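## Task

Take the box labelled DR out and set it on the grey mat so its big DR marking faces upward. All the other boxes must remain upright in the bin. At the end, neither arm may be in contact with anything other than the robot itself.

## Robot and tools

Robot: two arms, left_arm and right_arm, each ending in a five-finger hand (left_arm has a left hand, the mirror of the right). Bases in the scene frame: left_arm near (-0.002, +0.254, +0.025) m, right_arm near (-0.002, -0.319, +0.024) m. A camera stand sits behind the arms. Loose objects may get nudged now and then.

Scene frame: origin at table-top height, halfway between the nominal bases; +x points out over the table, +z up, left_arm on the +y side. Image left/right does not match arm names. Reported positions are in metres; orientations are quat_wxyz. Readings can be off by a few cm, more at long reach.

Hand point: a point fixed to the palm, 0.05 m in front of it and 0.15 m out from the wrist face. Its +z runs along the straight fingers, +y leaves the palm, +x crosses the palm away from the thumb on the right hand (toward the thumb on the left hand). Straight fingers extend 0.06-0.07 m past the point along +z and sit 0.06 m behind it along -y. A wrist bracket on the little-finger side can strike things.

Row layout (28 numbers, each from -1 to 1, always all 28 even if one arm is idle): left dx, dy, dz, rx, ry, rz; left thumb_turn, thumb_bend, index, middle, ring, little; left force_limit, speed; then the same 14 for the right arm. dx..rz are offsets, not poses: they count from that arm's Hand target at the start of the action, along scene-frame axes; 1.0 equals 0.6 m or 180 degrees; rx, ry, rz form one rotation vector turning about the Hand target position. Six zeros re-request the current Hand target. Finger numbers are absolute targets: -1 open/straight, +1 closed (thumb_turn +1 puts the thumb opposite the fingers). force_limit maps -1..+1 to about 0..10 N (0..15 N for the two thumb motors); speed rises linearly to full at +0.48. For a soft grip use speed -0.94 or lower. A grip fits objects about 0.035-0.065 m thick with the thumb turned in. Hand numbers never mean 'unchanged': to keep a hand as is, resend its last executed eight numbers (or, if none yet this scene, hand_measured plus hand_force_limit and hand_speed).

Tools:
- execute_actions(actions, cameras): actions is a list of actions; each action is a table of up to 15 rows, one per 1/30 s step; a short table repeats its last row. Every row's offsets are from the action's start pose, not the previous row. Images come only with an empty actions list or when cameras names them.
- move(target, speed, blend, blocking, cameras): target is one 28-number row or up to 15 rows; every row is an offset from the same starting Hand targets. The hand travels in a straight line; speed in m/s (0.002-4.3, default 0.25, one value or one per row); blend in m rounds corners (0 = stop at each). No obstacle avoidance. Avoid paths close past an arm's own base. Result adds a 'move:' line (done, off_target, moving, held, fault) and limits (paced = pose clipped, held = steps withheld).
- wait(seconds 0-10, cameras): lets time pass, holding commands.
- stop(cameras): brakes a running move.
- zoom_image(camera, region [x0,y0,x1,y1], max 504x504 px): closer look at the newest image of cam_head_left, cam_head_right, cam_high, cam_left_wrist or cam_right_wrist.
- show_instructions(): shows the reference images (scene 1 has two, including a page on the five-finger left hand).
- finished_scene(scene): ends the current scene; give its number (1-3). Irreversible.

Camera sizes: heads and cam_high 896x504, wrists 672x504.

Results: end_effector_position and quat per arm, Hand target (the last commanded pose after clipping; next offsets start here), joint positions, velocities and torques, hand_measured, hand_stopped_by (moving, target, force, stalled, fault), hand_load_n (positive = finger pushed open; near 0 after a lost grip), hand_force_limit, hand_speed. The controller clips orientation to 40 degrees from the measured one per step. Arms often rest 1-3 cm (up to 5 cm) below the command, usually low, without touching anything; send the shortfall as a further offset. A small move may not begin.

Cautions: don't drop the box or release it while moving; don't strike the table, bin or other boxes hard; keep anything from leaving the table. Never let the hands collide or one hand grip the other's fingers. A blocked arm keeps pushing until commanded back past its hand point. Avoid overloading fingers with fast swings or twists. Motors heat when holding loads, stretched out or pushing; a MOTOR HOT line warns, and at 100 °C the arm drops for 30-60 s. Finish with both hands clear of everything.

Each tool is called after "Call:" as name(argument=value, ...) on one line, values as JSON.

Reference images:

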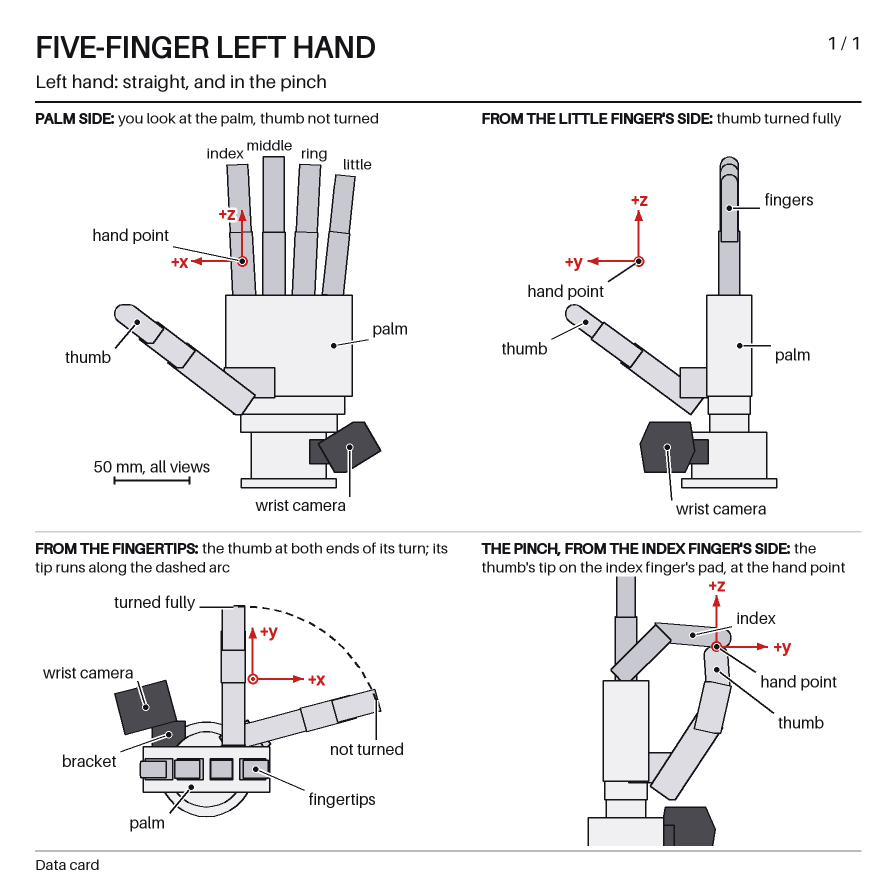

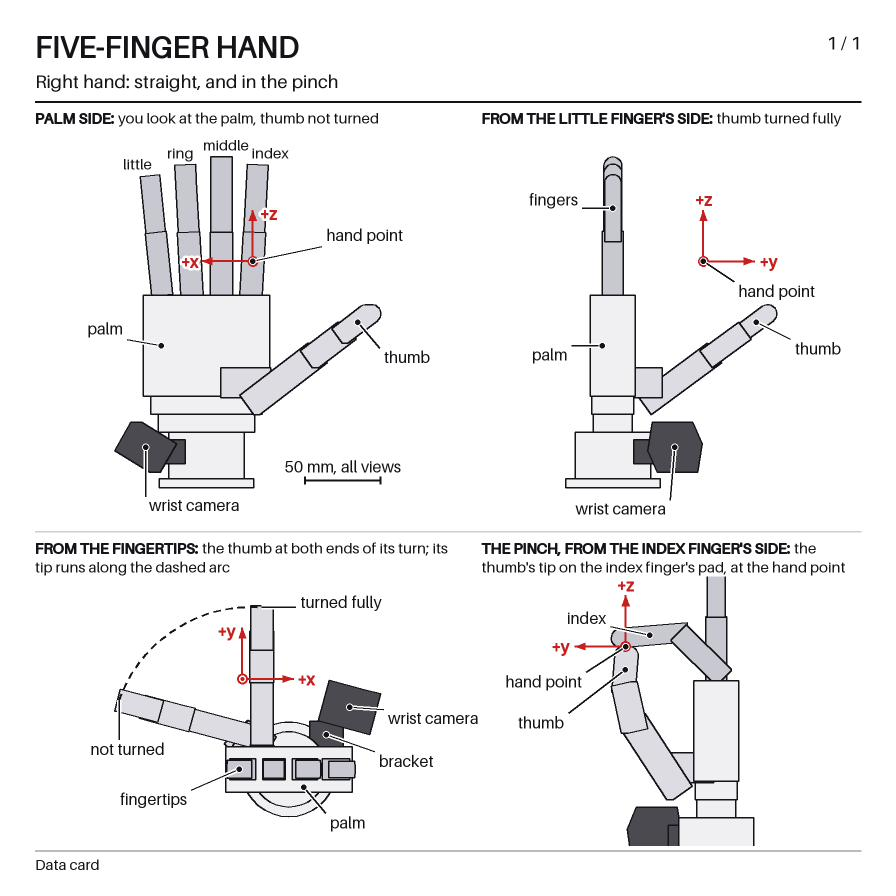

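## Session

Call:
execute_actions(actions=[])

Call:
zoom_image(camera="cam_head_left", region=[190, 200, 630, 400])

Call:
zoom_image(camera="cam_high", region=[400, 90, 650, 400])

Scene clock: 0.00 s.
left_arm: end_effector_position=(+0.5788, +0.2167, +0.1248) hand_measured=(-1.000, -1.000, -1.000, -1.000, -1.000, -1.000) hand_load_n=(+0.0, +0.0, +0.0, +0.0, +0.0, +0.0) hand_stopped_by=(target, target, target, target, target, target) hand_force_limit=0.00 hand_speed=-0.80 end_effector_quat_wxyz=(+0.028, +0.805, -0.584, +0.099) | right_arm: end_effector_position=(+0.4467, -0.2475, +0.2371) hand_measured=(-1.000, -1.000, -1.000, -1.000, -1.000, -1.000) hand_load_n=(+0.0, +0.0, +0.0, +0.0, +0.0, +0.0) hand_stopped_by=(target, target, target, target, target, target) hand_force_limit=0.00 hand_speed=-0.80 end_effector_quat_wxyz=(+0.191, -0.362, +0.708, -0.575)
Joint positions: left_arm=[0.064 1.954 1.704 -1.203 0.17 -0.256] | right_arm=[0.5 1.196 0.851 -0.439 1.185 0.593]
Joint velocities: within noise
Joint torques (N m): no reading
Heat: left arm: hottest elbow 31 °C; right arm: hottest waist 29 °C.
Hand target: left_arm +0.5850, +0.2172, +0.1261; +0.024, +0.804, -0.585, +0.103 | right_arm +0.4534, -0.2437, +0.2494; +0.202, -0.354, +0.710, -0.575

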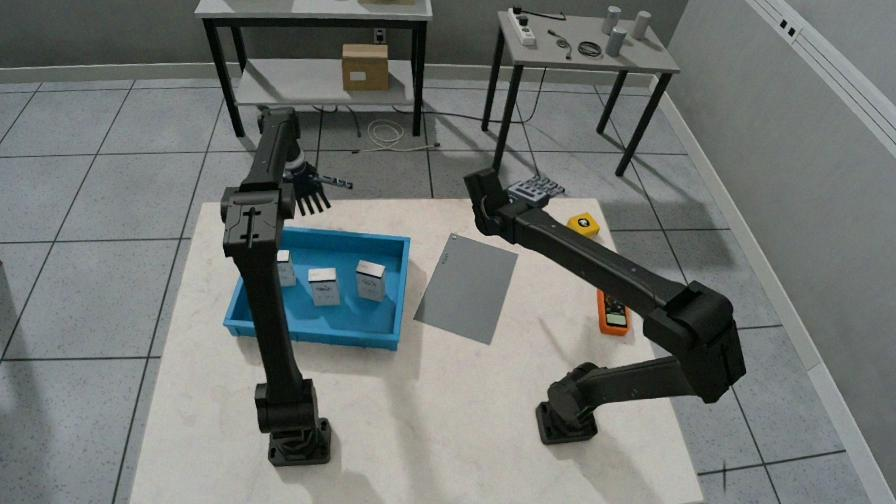

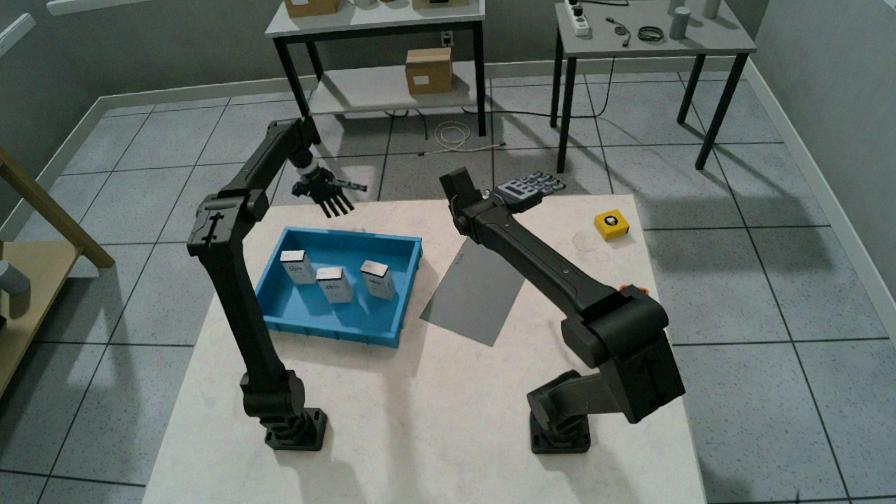

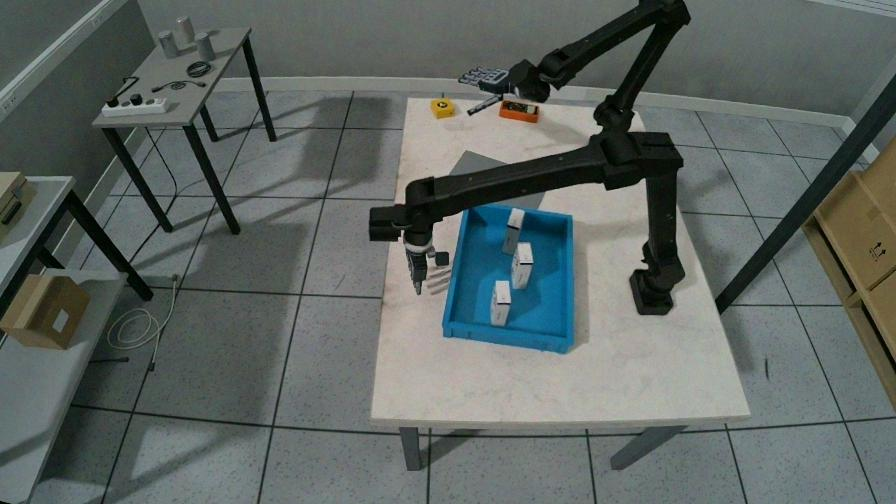

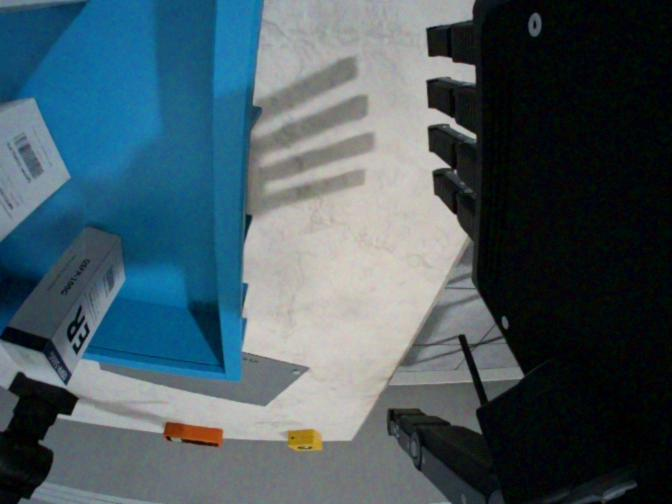

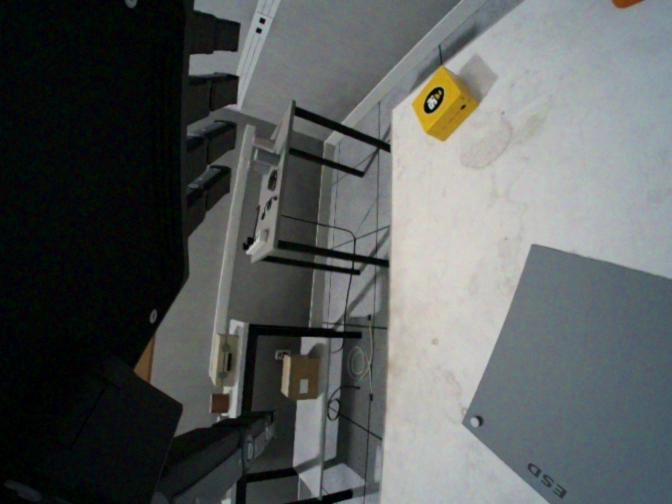

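Scaled by 1.145.

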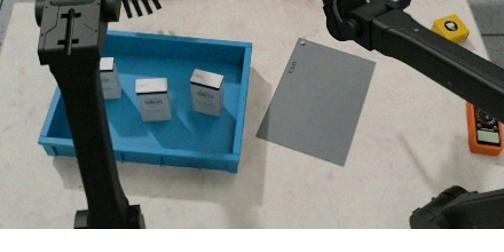

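Scaled by 1.626.

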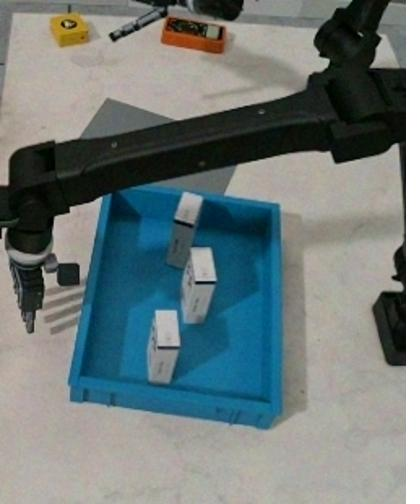

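Call:
zoom_image(camera="cam_left_wrist", region=[0, 0, 140, 400])

Call:
zoom_image(camera="cam_high", region=[480, 200, 540, 330])

Call:
zoom_image(camera="cam_head_left", region=[260, 230, 420, 360])

Scaled by 1.260 from the camera's 672x504 image, which has a finer 960x720 frame.

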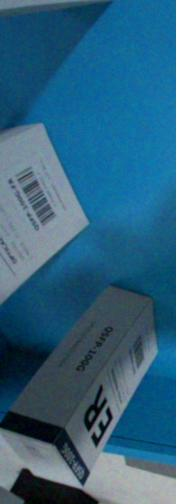

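Scaled by 3.877.

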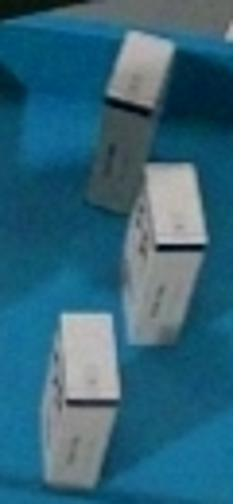

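Scaled by 3.150.

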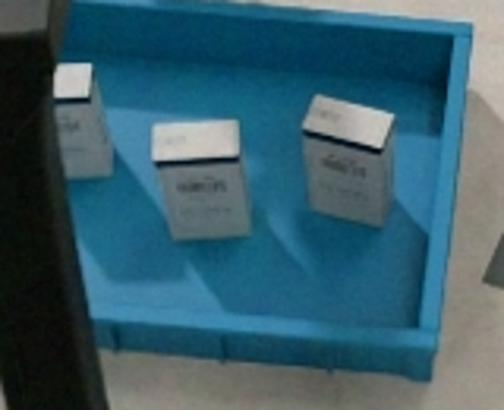

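Call:
move(target=[[-0.033,0,0.217,0.025,-0.006,-0.2,-1,-1,-1,-1,-1,-1,0,-0.8,-0.03,-0.11,0.03,0,0,0,-1,-1,-1,-1,-1,-1,0,-0.8],[-0.342,0.055,0.307,0.0765,-0.018,-0.597,-1,-1,-1,-1,-1,-1,0,-0.8,-0.09,-0.34,0.08,0,0,0,-1,-1,-1,-1,-1,-1,0,-0.8]], speed=0.27, blend=0.04, cameras=["cam_head_left", "cam_high", "cam_left_wrist"])

Scene clock: 5.20 s.
left_arm: end_effector_position=(+0.3826, +0.2517, +0.3095) hand_measured=(-1.000, -1.000, -1.000, -1.000, -1.000, -1.000) hand_load_n=(+0.0, +0.0, +0.0, +0.0, +0.0, +0.0) hand_stopped_by=(target, target, target, target, target, target) hand_force_limit=0.00 hand_speed=-0.80 end_effector_quat_wxyz=(+0.004, -0.011, +1.000, -0.002) | right_arm: end_effector_position=(+0.4035, -0.4425, +0.2968) hand_measured=(-1.000, -1.000, -1.000, -1.000, -1.000, -1.000) hand_load_n=(+0.0, +0.0, +0.0, +0.0, +0.0, +0.0) hand_stopped_by=(target, target, target, target, target, target) hand_force_limit=0.00 hand_speed=-0.80 end_effector_quat_wxyz=(+0.202, -0.358, +0.712, -0.569)
Joint positions: left_arm=[-0.151 1.438 1.539 -1.664 0.002 1.402] | right_arm=[-0.098 0.838 0.718 -0.228 0.65 0.091]
Joint torques (N m): left_arm=[-1.44 -12.45 7.98 -0.17 -0.11 0.22] | right_arm=[-0.09 -4.6 7.77 1.83 0.03 -0.03]
Heat: left arm: hottest elbow 32 °C; right arm: hottest waist 29 °C.
Hand target: left_arm +0.3797, +0.2501, +0.3103; +0.000, +0.000, +1.000, +0.000 | right_arm +0.3994, -0.4477, +0.2974; +0.202, -0.354, +0.710, -0.575
Off the commanded pose: left_arm 0.003 m, 1 deg | right_arm 0.007 m, 1 deg.
move: done
Images, in order (width x height): cam_head_left 896x504, cam_high 896x504, cam_left_wrist 672x504.

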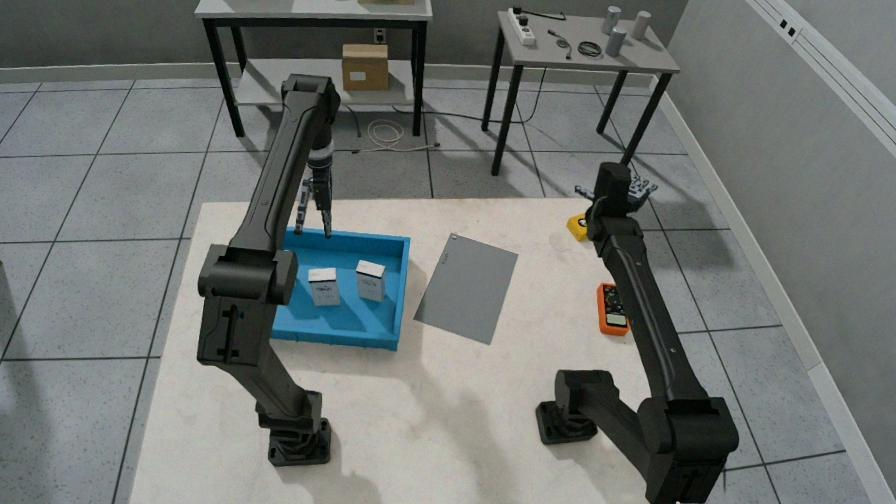

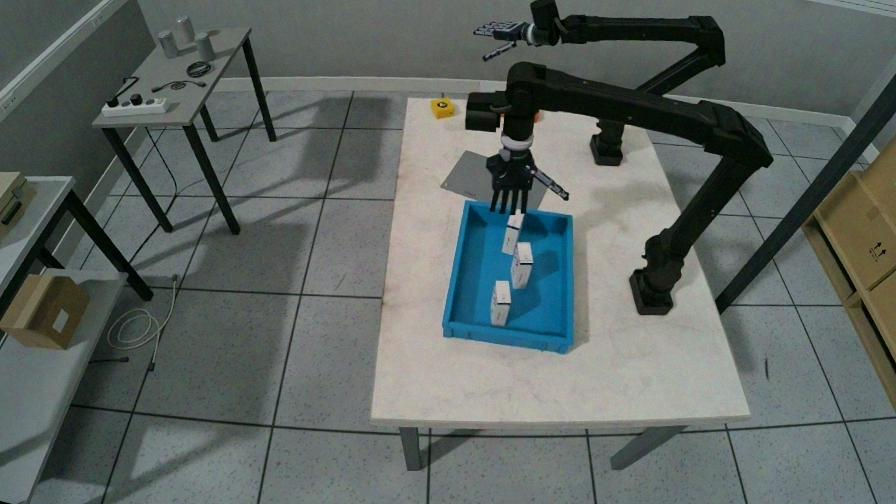

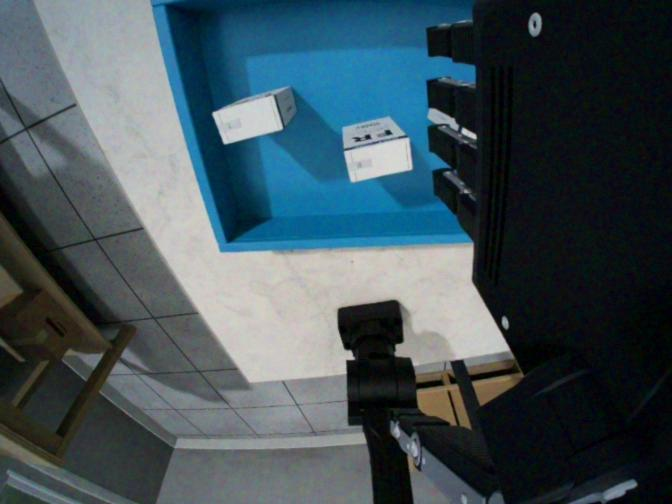

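Call:
execute_actions(actions=[], cameras=["cam_left_wrist","cam_head_left"])

Call:
zoom_image(camera="cam_left_wrist", region=[190, 70, 430, 250])

Call:
zoom_image(camera="cam_left_wrist", region=[325, 100, 425, 200])

Scene clock: 5.87 s.
left_arm: end_effector_position=(+0.3826, +0.2517, +0.3095) hand_measured=(-1.000, -1.000, -1.000, -1.000, -1.000, -1.000) hand_load_n=(+0.0, +0.0, +0.0, +0.0, +0.0, +0.0) hand_stopped_by=(target, target, target, target, target, target) hand_force_limit=0.00 hand_speed=-0.80 end_effector_quat_wxyz=(+0.004, -0.011, +1.000, -0.002) | right_arm: end_effector_position=(+0.4035, -0.4425, +0.2968) hand_measured=(-1.000, -1.000, -1.000, -1.000, -1.000, -1.000) hand_load_n=(-0.5, +0.0, +0.0, +0.0, +0.0, +0.0) hand_stopped_by=(target, target, target, target, target, target) hand_force_limit=0.00 hand_speed=-0.80 end_effector_quat_wxyz=(+0.202, -0.358, +0.712, -0.569)
Joint positions: left_arm=[-0.151 1.438 1.539 -1.664 0.002 1.403] | right_arm=[-0.098 0.838 0.718 -0.228 0.65 0.091]
Joint velocities: within noise
Joint torques (N m): left_arm=[-1.73 -11.52 8.1 -0.2 -0.13 0.28] | right_arm=[-0.09 -4.6 7.79 1.83 0.03 -0.04]
Heat: left arm: hottest elbow 32 °C; right arm: hottest waist 29 °C.
Hand target: left_arm +0.3797, +0.2501, +0.3103; +0.000, +0.000, +1.000, +0.000 | right_arm +0.3994, -0.4477, +0.2974; +0.202, -0.354, +0.710, -0.575
Off the commanded pose: left_arm 0.003 m, 1 deg | right_arm 0.007 m, 1 deg.
Images, in order (width x height): cam_head_left 896x504, cam_left_wrist 672x504.

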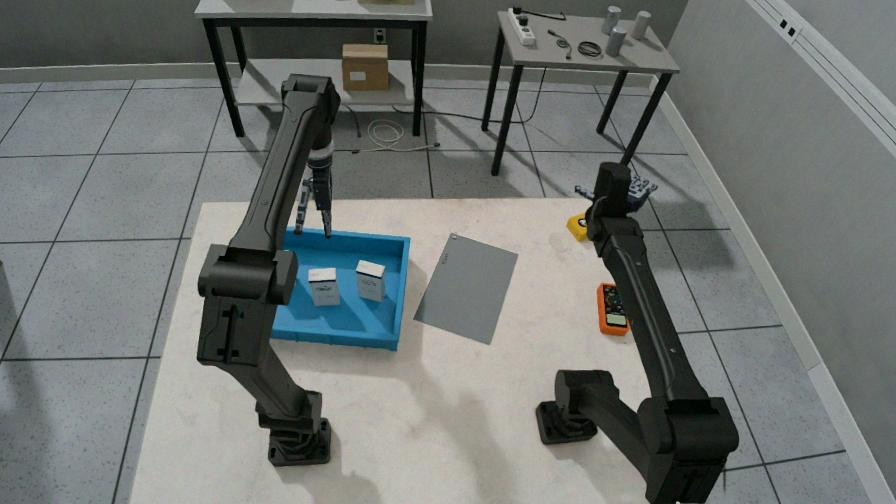

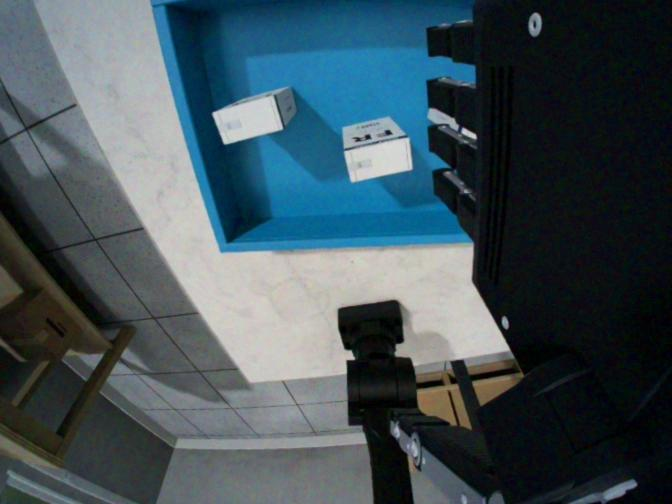

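Scaled by 2.100 from the camera's 672x504 image, which has a finer 960x720 frame.

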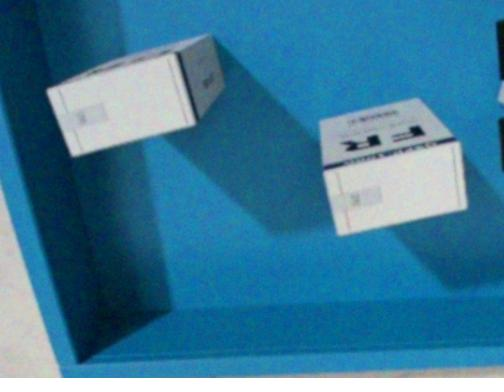

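Scaled by 5.040 from the camera's 672x504 image, which has a finer 960x720 frame.

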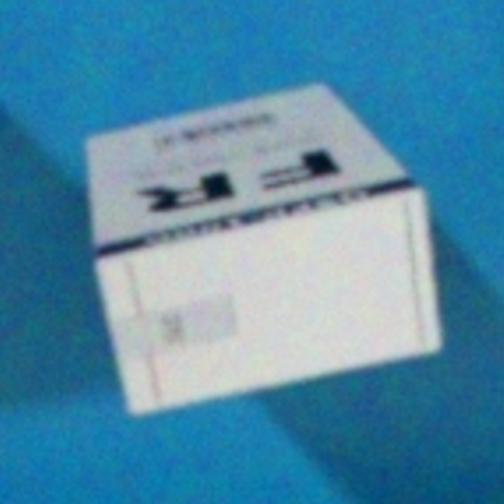

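Call:
move(target=[0.055,0.133,-0.06,-0.25,0,0,1,-1,-0.65,-0.65,-0.65,-0.65,0,-0.3,0,0,0,0,0,0,-1,-1,-1,-1,-1,-1,0,-0.8], speed=0.15, cameras=["cam_left_wrist","cam_head_left","cam_high"])

Scene clock: 9.67 s.
left_arm: end_effector_position=(+0.4130, +0.3276, +0.2820) hand_measured=(+1.000, -1.000, -0.650, -0.650, -0.650, -0.650) hand_load_n=(+0.0, +0.0, +0.0, +0.0, +0.0, +0.0) hand_stopped_by=(target, target, target, target, target, target) hand_force_limit=0.00 hand_speed=-0.30 end_effector_quat_wxyz=(+0.081, -0.028, +0.936, -0.341) | right_arm: end_effector_position=(+0.4035, -0.4425, +0.2968) hand_measured=(-1.000, -1.000, -1.000, -1.000, -1.000, -1.000) hand_load_n=(+0.0, +0.0, +0.0, +0.0, +0.0, +0.0) hand_stopped_by=(target, target, target, target, target, target) hand_force_limit=0.00 hand_speed=-0.80 end_effector_quat_wxyz=(+0.202, -0.358, +0.712, -0.569)
Joint positions: left_arm=[0.353 1.502 1.521 -1.671 0.712 1.898] | right_arm=[-0.098 0.838 0.718 -0.228 0.65 0.091]
Joint torques (N m): left_arm=[-0.91 -10.23 7.94 -0.39 0.74 0.3] | right_arm=[-0.03 -4.6 7.8 1.83 0.03 -0.04]
Heat: left arm: hottest elbow 32 °C; right arm: hottest waist 29 °C.
Hand target: left_arm +0.4128, +0.3299, +0.2742; +0.000, +0.000, +0.924, -0.382 | right_arm +0.3994, -0.4477, +0.2974; +0.202, -0.354, +0.710, -0.575
Off the commanded pose: left_arm 0.008 m, 11 deg | right_arm 0.007 m, 1 deg.
joint sent to its limit (left arm) — joint 4 (wrist pitch), lower limit. The joint targets are off in orientation, not in position.
move: off_target (left_arm)
Images, in order (width x height): cam_head_left 896x504, cam_high 896x504, cam_left_wrist 672x504.

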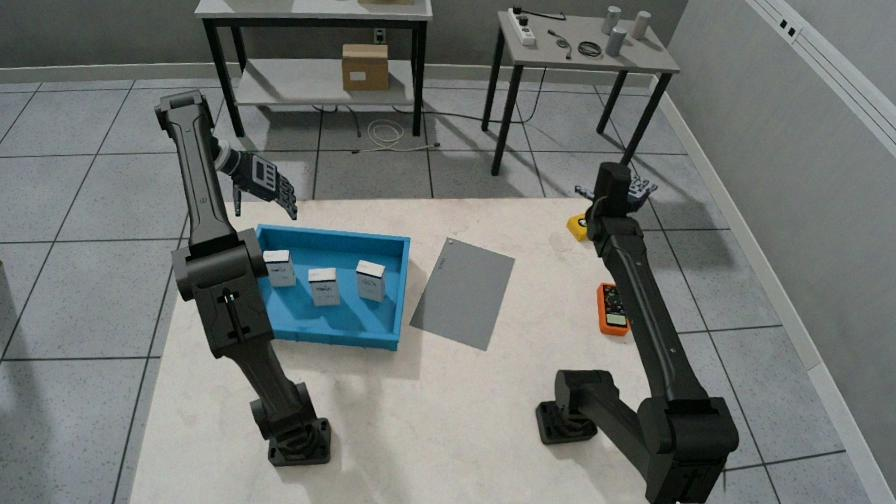

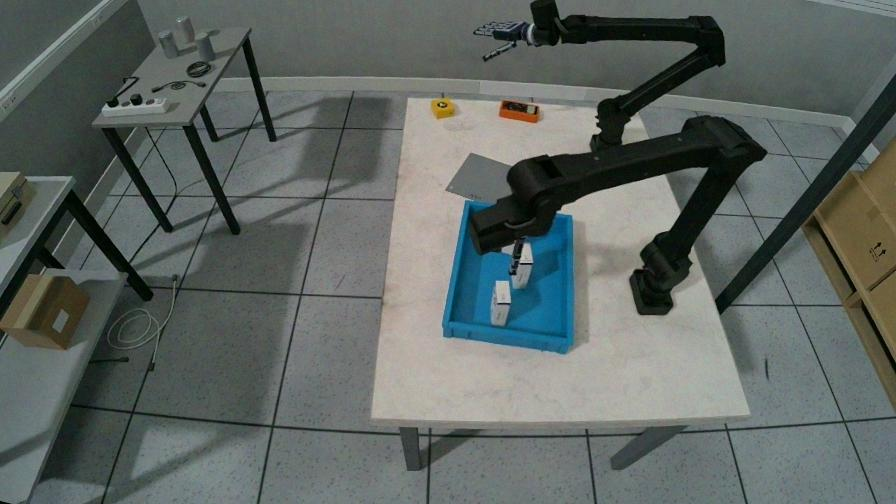

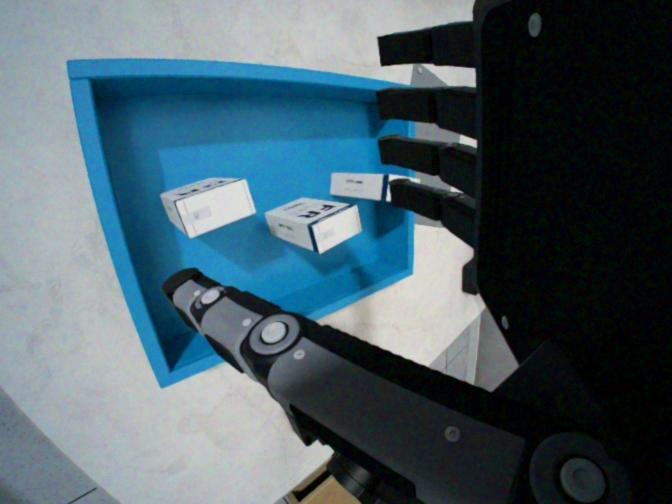

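Call:
zoom_image(camera="cam_left_wrist", region=[150, 160, 400, 260])

Call:
zoom_image(camera="cam_head_left", region=[245, 210, 425, 350])

Call:
zoom_image(camera="cam_high", region=[440, 190, 600, 360])

Scaled by 2.016 from the camera's 672x504 image, which has a finer 960x720 frame.

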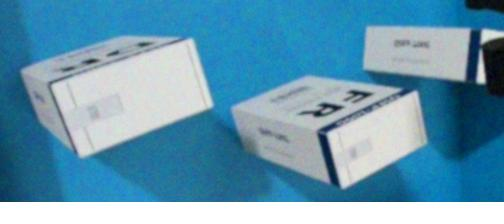

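Scaled by 2.800.

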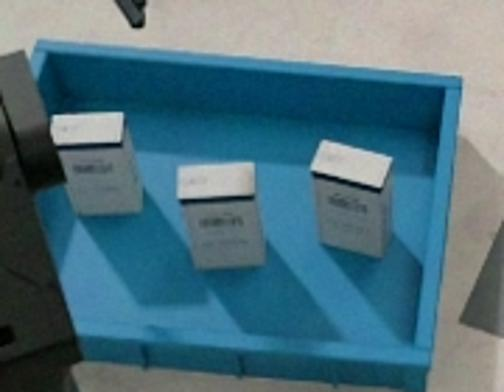

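Scaled by 2.965.

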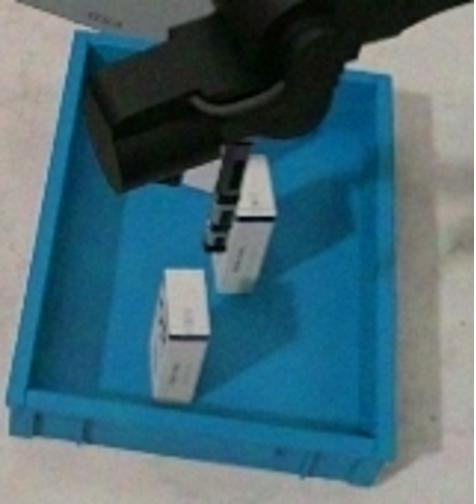

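Call:
move(target=[0.017,0.007,-0.15,0,0,-0.033,1,-1,-0.65,-0.65,-0.65,-0.65,0,-0.3,0,0,0,0,0,0,-1,-1,-1,-1,-1,-1,0,-0.8], speed=0.15, cameras=["cam_left_wrist","cam_head_left","cam_high"])

Call:
zoom_image(camera="cam_head_left", region=[240, 210, 380, 350])

Call:
zoom_image(camera="cam_high", region=[440, 190, 600, 360])

Scene clock: 11.53 s.
left_arm: end_effector_position=(+0.4223, +0.3371, +0.1901) hand_measured=(+1.000, -1.000, -0.650, -0.650, -0.650, -0.650) hand_load_n=(+0.0, +0.0, +0.0, +0.0, +0.0, +0.0) hand_stopped_by=(target, target, target, target, target, target) hand_force_limit=0.00 hand_speed=-0.30 end_effector_quat_wxyz=(+0.006, +0.019, +0.933, -0.360) | right_arm: end_effector_position=(+0.4035, -0.4425, +0.2968) hand_measured=(-1.000, -1.000, -1.000, -1.000, -1.000, -1.000) hand_load_n=(+0.0, +0.0, +0.0, +0.0, +0.0, +0.0) hand_stopped_by=(target, target, target, target, target, target) hand_force_limit=0.00 hand_speed=-0.80 end_effector_quat_wxyz=(+0.202, -0.358, +0.712, -0.569)
Joint positions: left_arm=[0.35 1.683 1.477 -1.673 0.68 2.078] | right_arm=[-0.098 0.838 0.718 -0.228 0.65 0.091]
Joint torques (N m): left_arm=[-1.96 -13.74 7.42 -0.75 0.37 0.29] | right_arm=[0.03 -4.54 7.79 1.84 0.03 -0.04]
Heat: left arm: hottest elbow 32 °C; right arm: hottest waist 29 °C.
Hand target: left_arm +0.4231, +0.3340, +0.1843; -0.020, +0.048, +0.923, -0.382 | right_arm +0.3994, -0.4477, +0.2974; +0.202, -0.354, +0.710, -0.575
Off the commanded pose: left_arm 0.007 m, 5 deg | right_arm 0.007 m, 1 deg.
joint sent to its limit (left arm) — joint 4 (wrist pitch), lower limit; joint 6 (wrist roll), upper limit. The joint targets are off in orientation, not in position.
move: off_target (left_arm)
Images, in order (width x height): cam_head_left 896x504, cam_high 896x504, cam_left_wrist 672x504.

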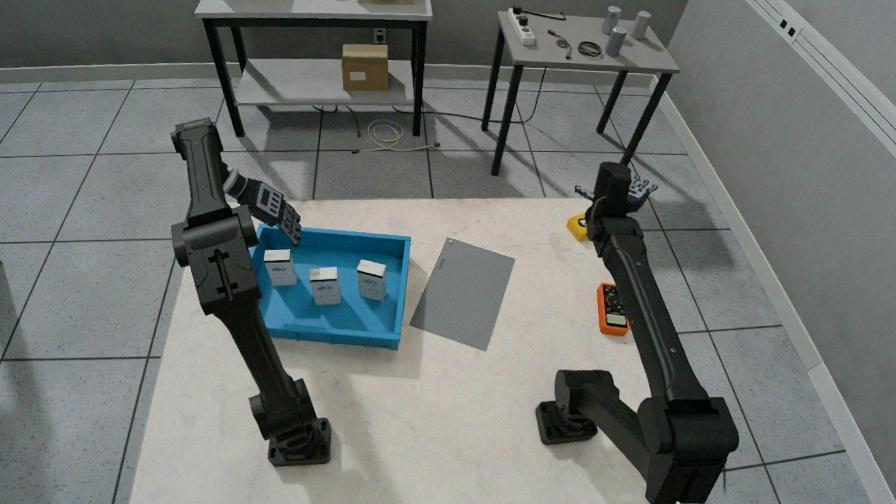

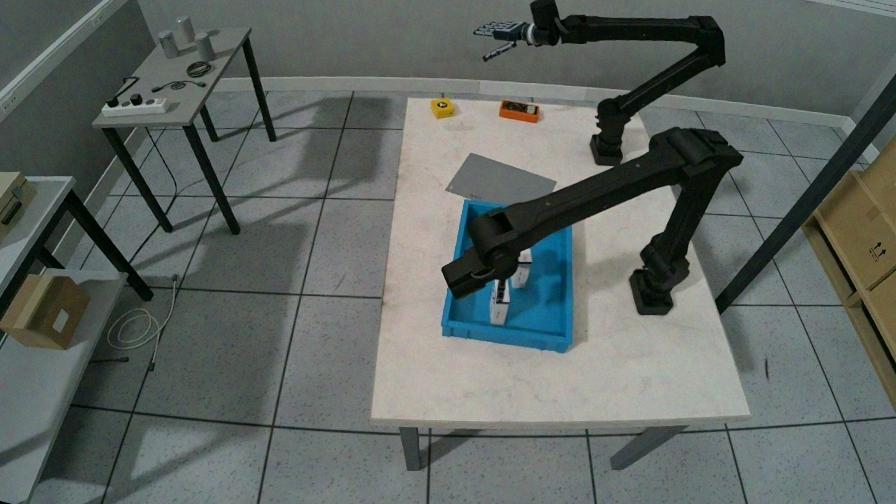

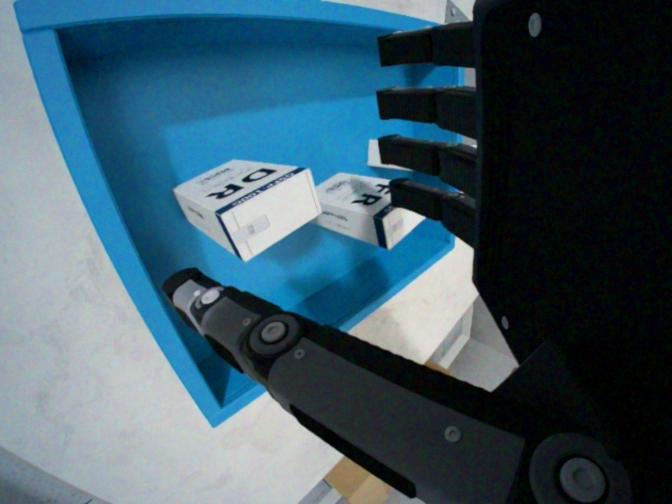

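Scaled by 3.600.

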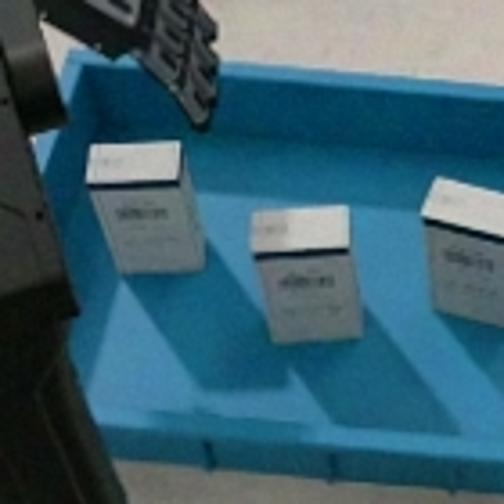

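Scaled by 2.965.

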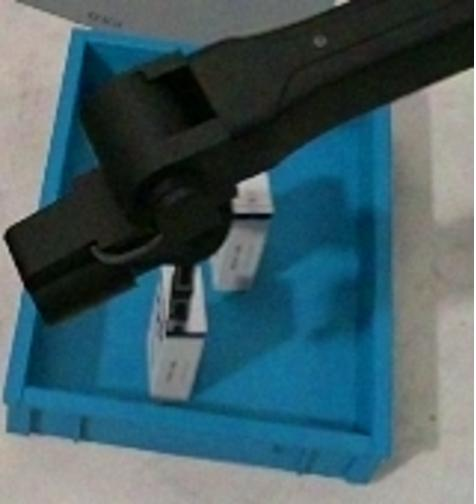

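Call:
move(target=[-0.0085,-0.002,-0.05,0,0,0.022,1,-1,-0.65,-0.65,-0.65,-0.65,0,-0.3,0,0,0,0,0,0,-1,-1,-1,-1,-1,-1,0,-0.8], speed=0.1, cameras=["cam_left_wrist","cam_head_left"])

Call:
zoom_image(camera="cam_head_left", region=[240, 210, 340, 310])

Call:
zoom_image(camera="cam_left_wrist", region=[140, 100, 440, 400])

Scene clock: 13.33 s.
left_arm: end_effector_position=(+0.4153, +0.3295, +0.1637) hand_measured=(+1.000, -1.000, -0.650, -0.650, -0.650, -0.650) hand_load_n=(+0.5, +0.0, +0.0, +0.0, +0.0, +0.0) hand_stopped_by=(target, target, target, target, target, target) hand_force_limit=0.00 hand_speed=-0.30 end_effector_quat_wxyz=(-0.006, +0.011, +0.926, -0.377) | right_arm: end_effector_position=(+0.4035, -0.4425, +0.2968) hand_measured=(-1.000, -1.000, -1.000, -1.000, -1.000, -1.000) hand_load_n=(-0.5, +0.0, +0.0, +0.0, +0.0, +0.0) hand_stopped_by=(target, target, target, target, target, target) hand_force_limit=0.00 hand_speed=-0.80 end_effector_quat_wxyz=(+0.202, -0.358, +0.712, -0.569)
Joint positions: left_arm=[0.35 1.704 1.419 -1.635 0.704 2.079] | right_arm=[-0.098 0.838 0.718 -0.228 0.65 0.091]
Joint torques (N m): left_arm=[-0.15 -12.22 7.06 0.24 0.68 0.29] | right_arm=[-0.03 -4.6 7.77 1.83 0.03 -0.04]
Heat: left arm: hottest elbow 32 °C; right arm: hottest waist 29 °C.
Hand target: left_arm +0.4178, +0.3329, +0.1543; -0.007, +0.016, +0.924, -0.382 | right_arm +0.3994, -0.4477, +0.2974; +0.202, -0.354, +0.710, -0.575
Off the commanded pose: left_arm 0.010 m, 1 deg | right_arm 0.007 m, 1 deg.
joint sent to its limit (left arm) — joint 6 (wrist roll), upper limit. The joint targets still meet the commanded pose.
move: done
Images, in order (width x height): cam_head_left 896x504, cam_left_wrist 672x504.

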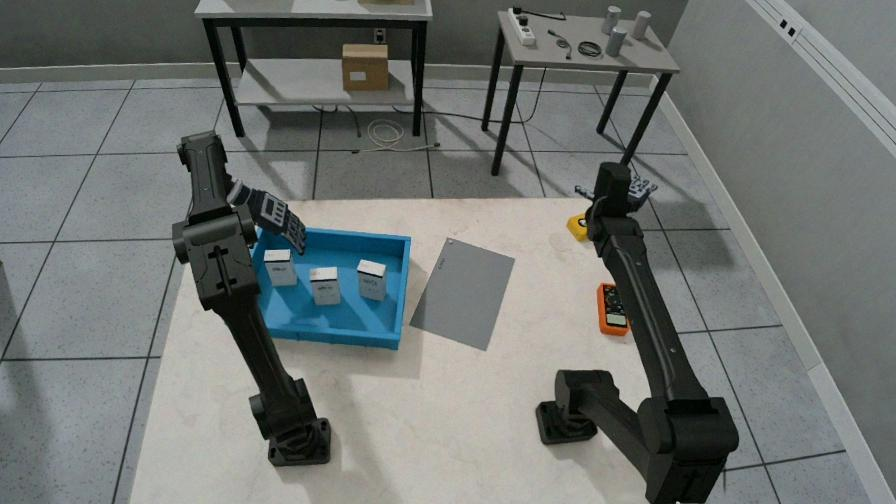

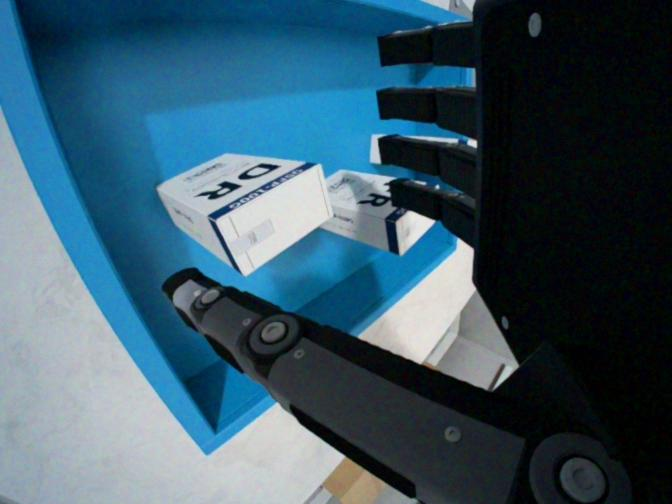

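Scaled by 5.040.

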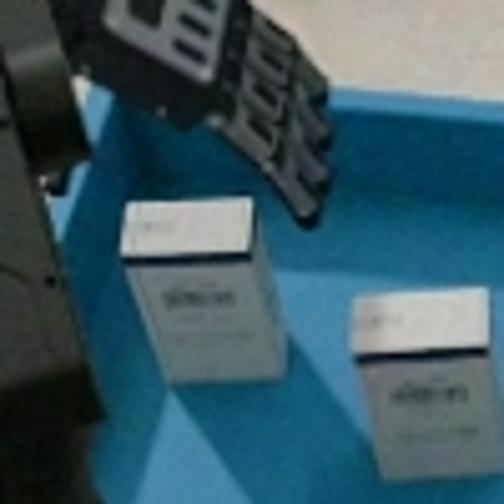

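Scaled by 1.680 from the camera's 672x504 image, which has a finer 960x720 frame.

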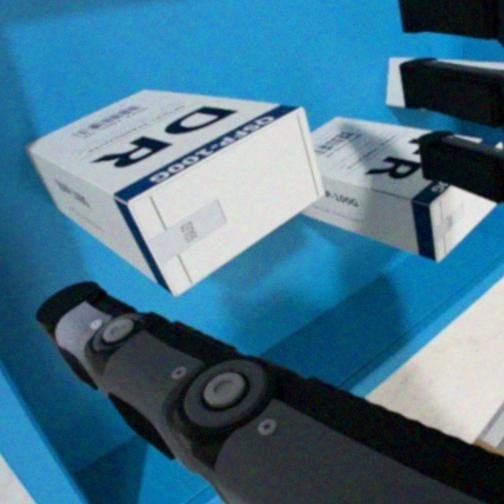

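Call:
move(target=[0,0.008,-0.07,0,0,0,1,-1,-0.65,-0.65,-0.65,-0.65,0,-0.3,0,0,0,0,0,0,-1,-1,-1,-1,-1,-1,0,-0.8], speed=0.1, cameras=["cam_left_wrist","cam_head_left"])

Call:
zoom_image(camera="cam_head_left", region=[240, 210, 340, 310])

Scene clock: 14.80 s.
left_arm: end_effector_position=(+0.4167, +0.3321, +0.1217) hand_measured=(+1.000, -1.000, -0.650, -0.650, -0.650, -0.650) hand_load_n=(+0.0, +0.0, +0.0, +0.0, +0.0, +0.0) hand_stopped_by=(target, target, target, target, target, target) hand_force_limit=0.00 hand_speed=-0.30 end_effector_quat_wxyz=(-0.006, +0.008, +0.926, -0.377) | right_arm: end_effector_position=(+0.4035, -0.4425, +0.2968) hand_measured=(-1.000, -1.000, -1.000, -1.000, -1.000, -1.000) hand_load_n=(-0.5, +0.0, +0.0, +0.0, -0.5, -0.5) hand_stopped_by=(target, target, target, target, target, target) hand_force_limit=0.00 hand_speed=-0.80 end_effector_quat_wxyz=(+0.202, -0.358, +0.712, -0.569)
Joint positions: left_arm=[0.355 1.745 1.358 -1.534 0.704 2.079] | right_arm=[-0.098 0.838 0.718 -0.228 0.65 0.091]
Joint torques (N m): left_arm=[-0.44 -13.27 6.86 0.2 0.43 0.29] | right_arm=[-0.09 -4.6 7.8 1.83 0.03 -0.03]
Heat: left arm: hottest elbow 32 °C; right arm: hottest waist 29 °C.
Hand target: left_arm +0.4179, +0.3377, +0.1124; -0.007, +0.016, +0.924, -0.382 | right_arm +0.3994, -0.4477, +0.2974; +0.202, -0.354, +0.710, -0.575
Off the commanded pose: left_arm 0.011 m, 1 deg | right_arm 0.007 m, 1 deg.
joint sent to its limit (left arm) — joint 6 (wrist roll), upper limit. The joint targets still meet the commanded pose.
move: off_target (left_arm)
Images, in order (width x height): cam_head_left 896x504, cam_left_wrist 672x504.

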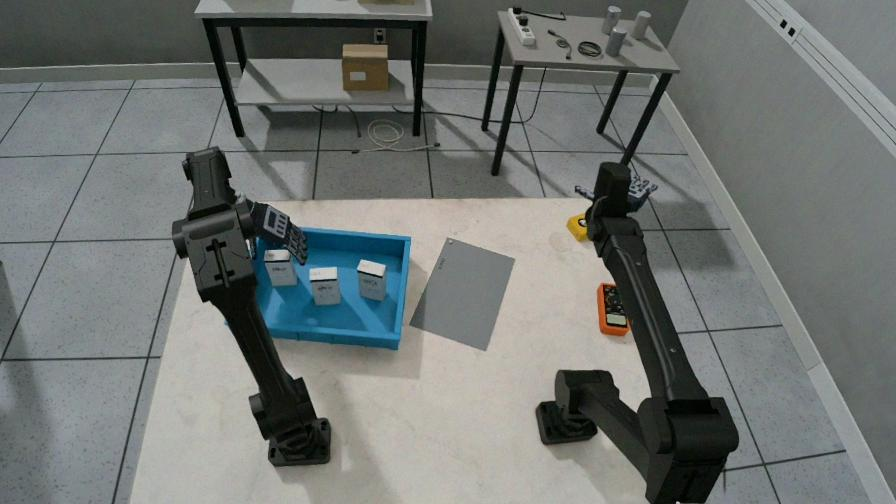

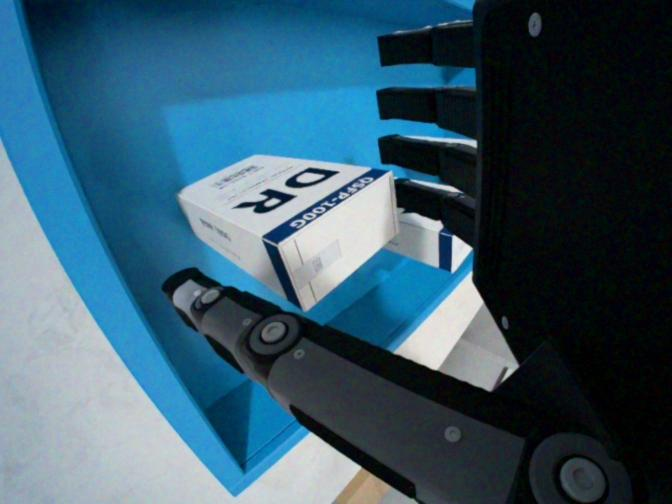

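Scaled by 5.040.

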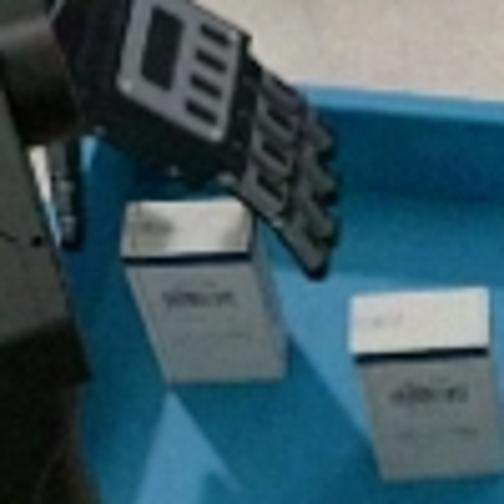

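Call:
move(target=[0,0.001,-0.004,0,0,0,1,-0.3,0.2,0.2,-0.65,-0.65,-0.2,-0.9,0,0,0,0,0,0,-1,-1,-1,-1,-1,-1,0,-0.8], speed=0.1, cameras=["cam_left_wrist","cam_head_left"])

Call:
zoom_image(camera="cam_head_left", region=[240, 210, 340, 310])

Scene clock: 19.20 s.
left_arm: end_effector_position=(+0.4181, +0.3329, +0.1211) hand_measured=(+1.000, -0.770, -0.178, -0.188, -0.650, -0.650) hand_load_n=(-1.0, +10.5, +6.0, +4.0, +0.0, +0.0) hand_stopped_by=(target, force, force, force, target, target) hand_force_limit=-0.20 hand_speed=-0.90 end_effector_quat_wxyz=(-0.003, +0.009, +0.927, -0.376) | right_arm: end_effector_position=(+0.4035, -0.4425, +0.2968) hand_measured=(-1.000, -1.000, -1.000, -1.000, -1.000, -1.000) hand_load_n=(+0.0, +0.0, +0.0, +0.0, +0.0, +0.0) hand_stopped_by=(target, target, target, target, target, target) hand_force_limit=0.00 hand_speed=-0.80 end_effector_quat_wxyz=(+0.202, -0.358, +0.712, -0.569)
Joint positions: left_arm=[0.355 1.745 1.358 -1.528 0.704 2.079] | right_arm=[-0.098 0.838 0.718 -0.228 0.65 0.091]
Joint torques (N m): left_arm=[0.09 -12.57 6.58 0.21 0.39 0.29] | right_arm=[-0.03 -4.54 7.79 1.83 0.02 -0.03]
Heat: left arm: hottest elbow 33 °C; right arm: hottest waist 29 °C.
Hand target: left_arm +0.4180, +0.3383, +0.1100; -0.007, +0.016, +0.924, -0.382 | right_arm +0.3994, -0.4477, +0.2974; +0.202, -0.354, +0.710, -0.575
Off the commanded pose: left_arm 0.012 m, 1 deg | right_arm 0.007 m, 1 deg.
joint sent to its limit (left arm) — joint 6 (wrist roll), upper limit. The joint targets still meet the commanded pose.
move: off_target (left_arm)
Images, in order (width x height): cam_head_left 896x504, cam_left_wrist 672x504.

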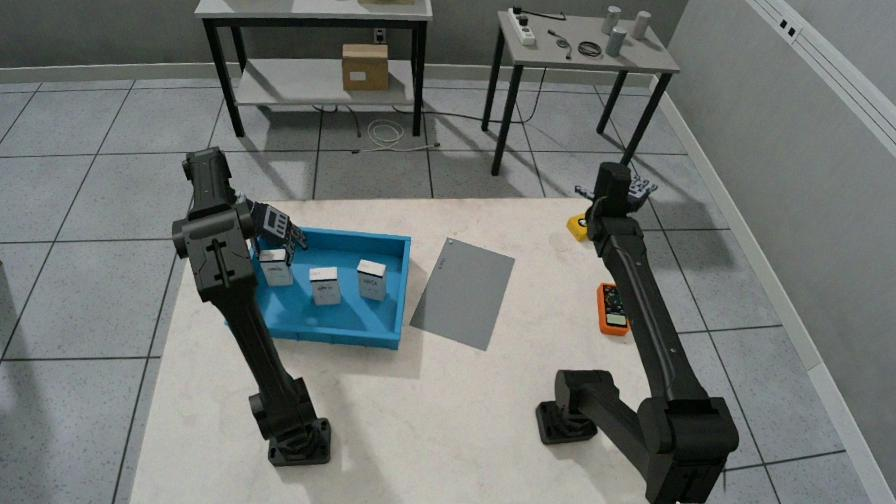

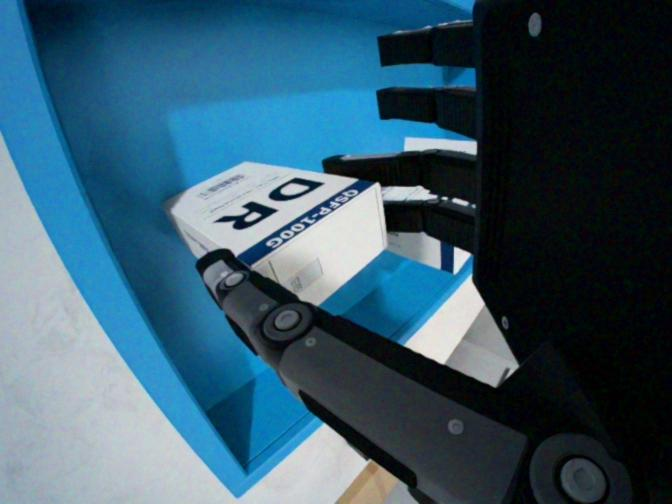

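Scaled by 5.040.

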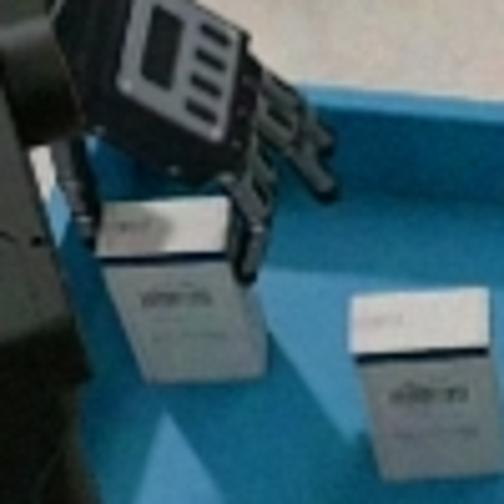

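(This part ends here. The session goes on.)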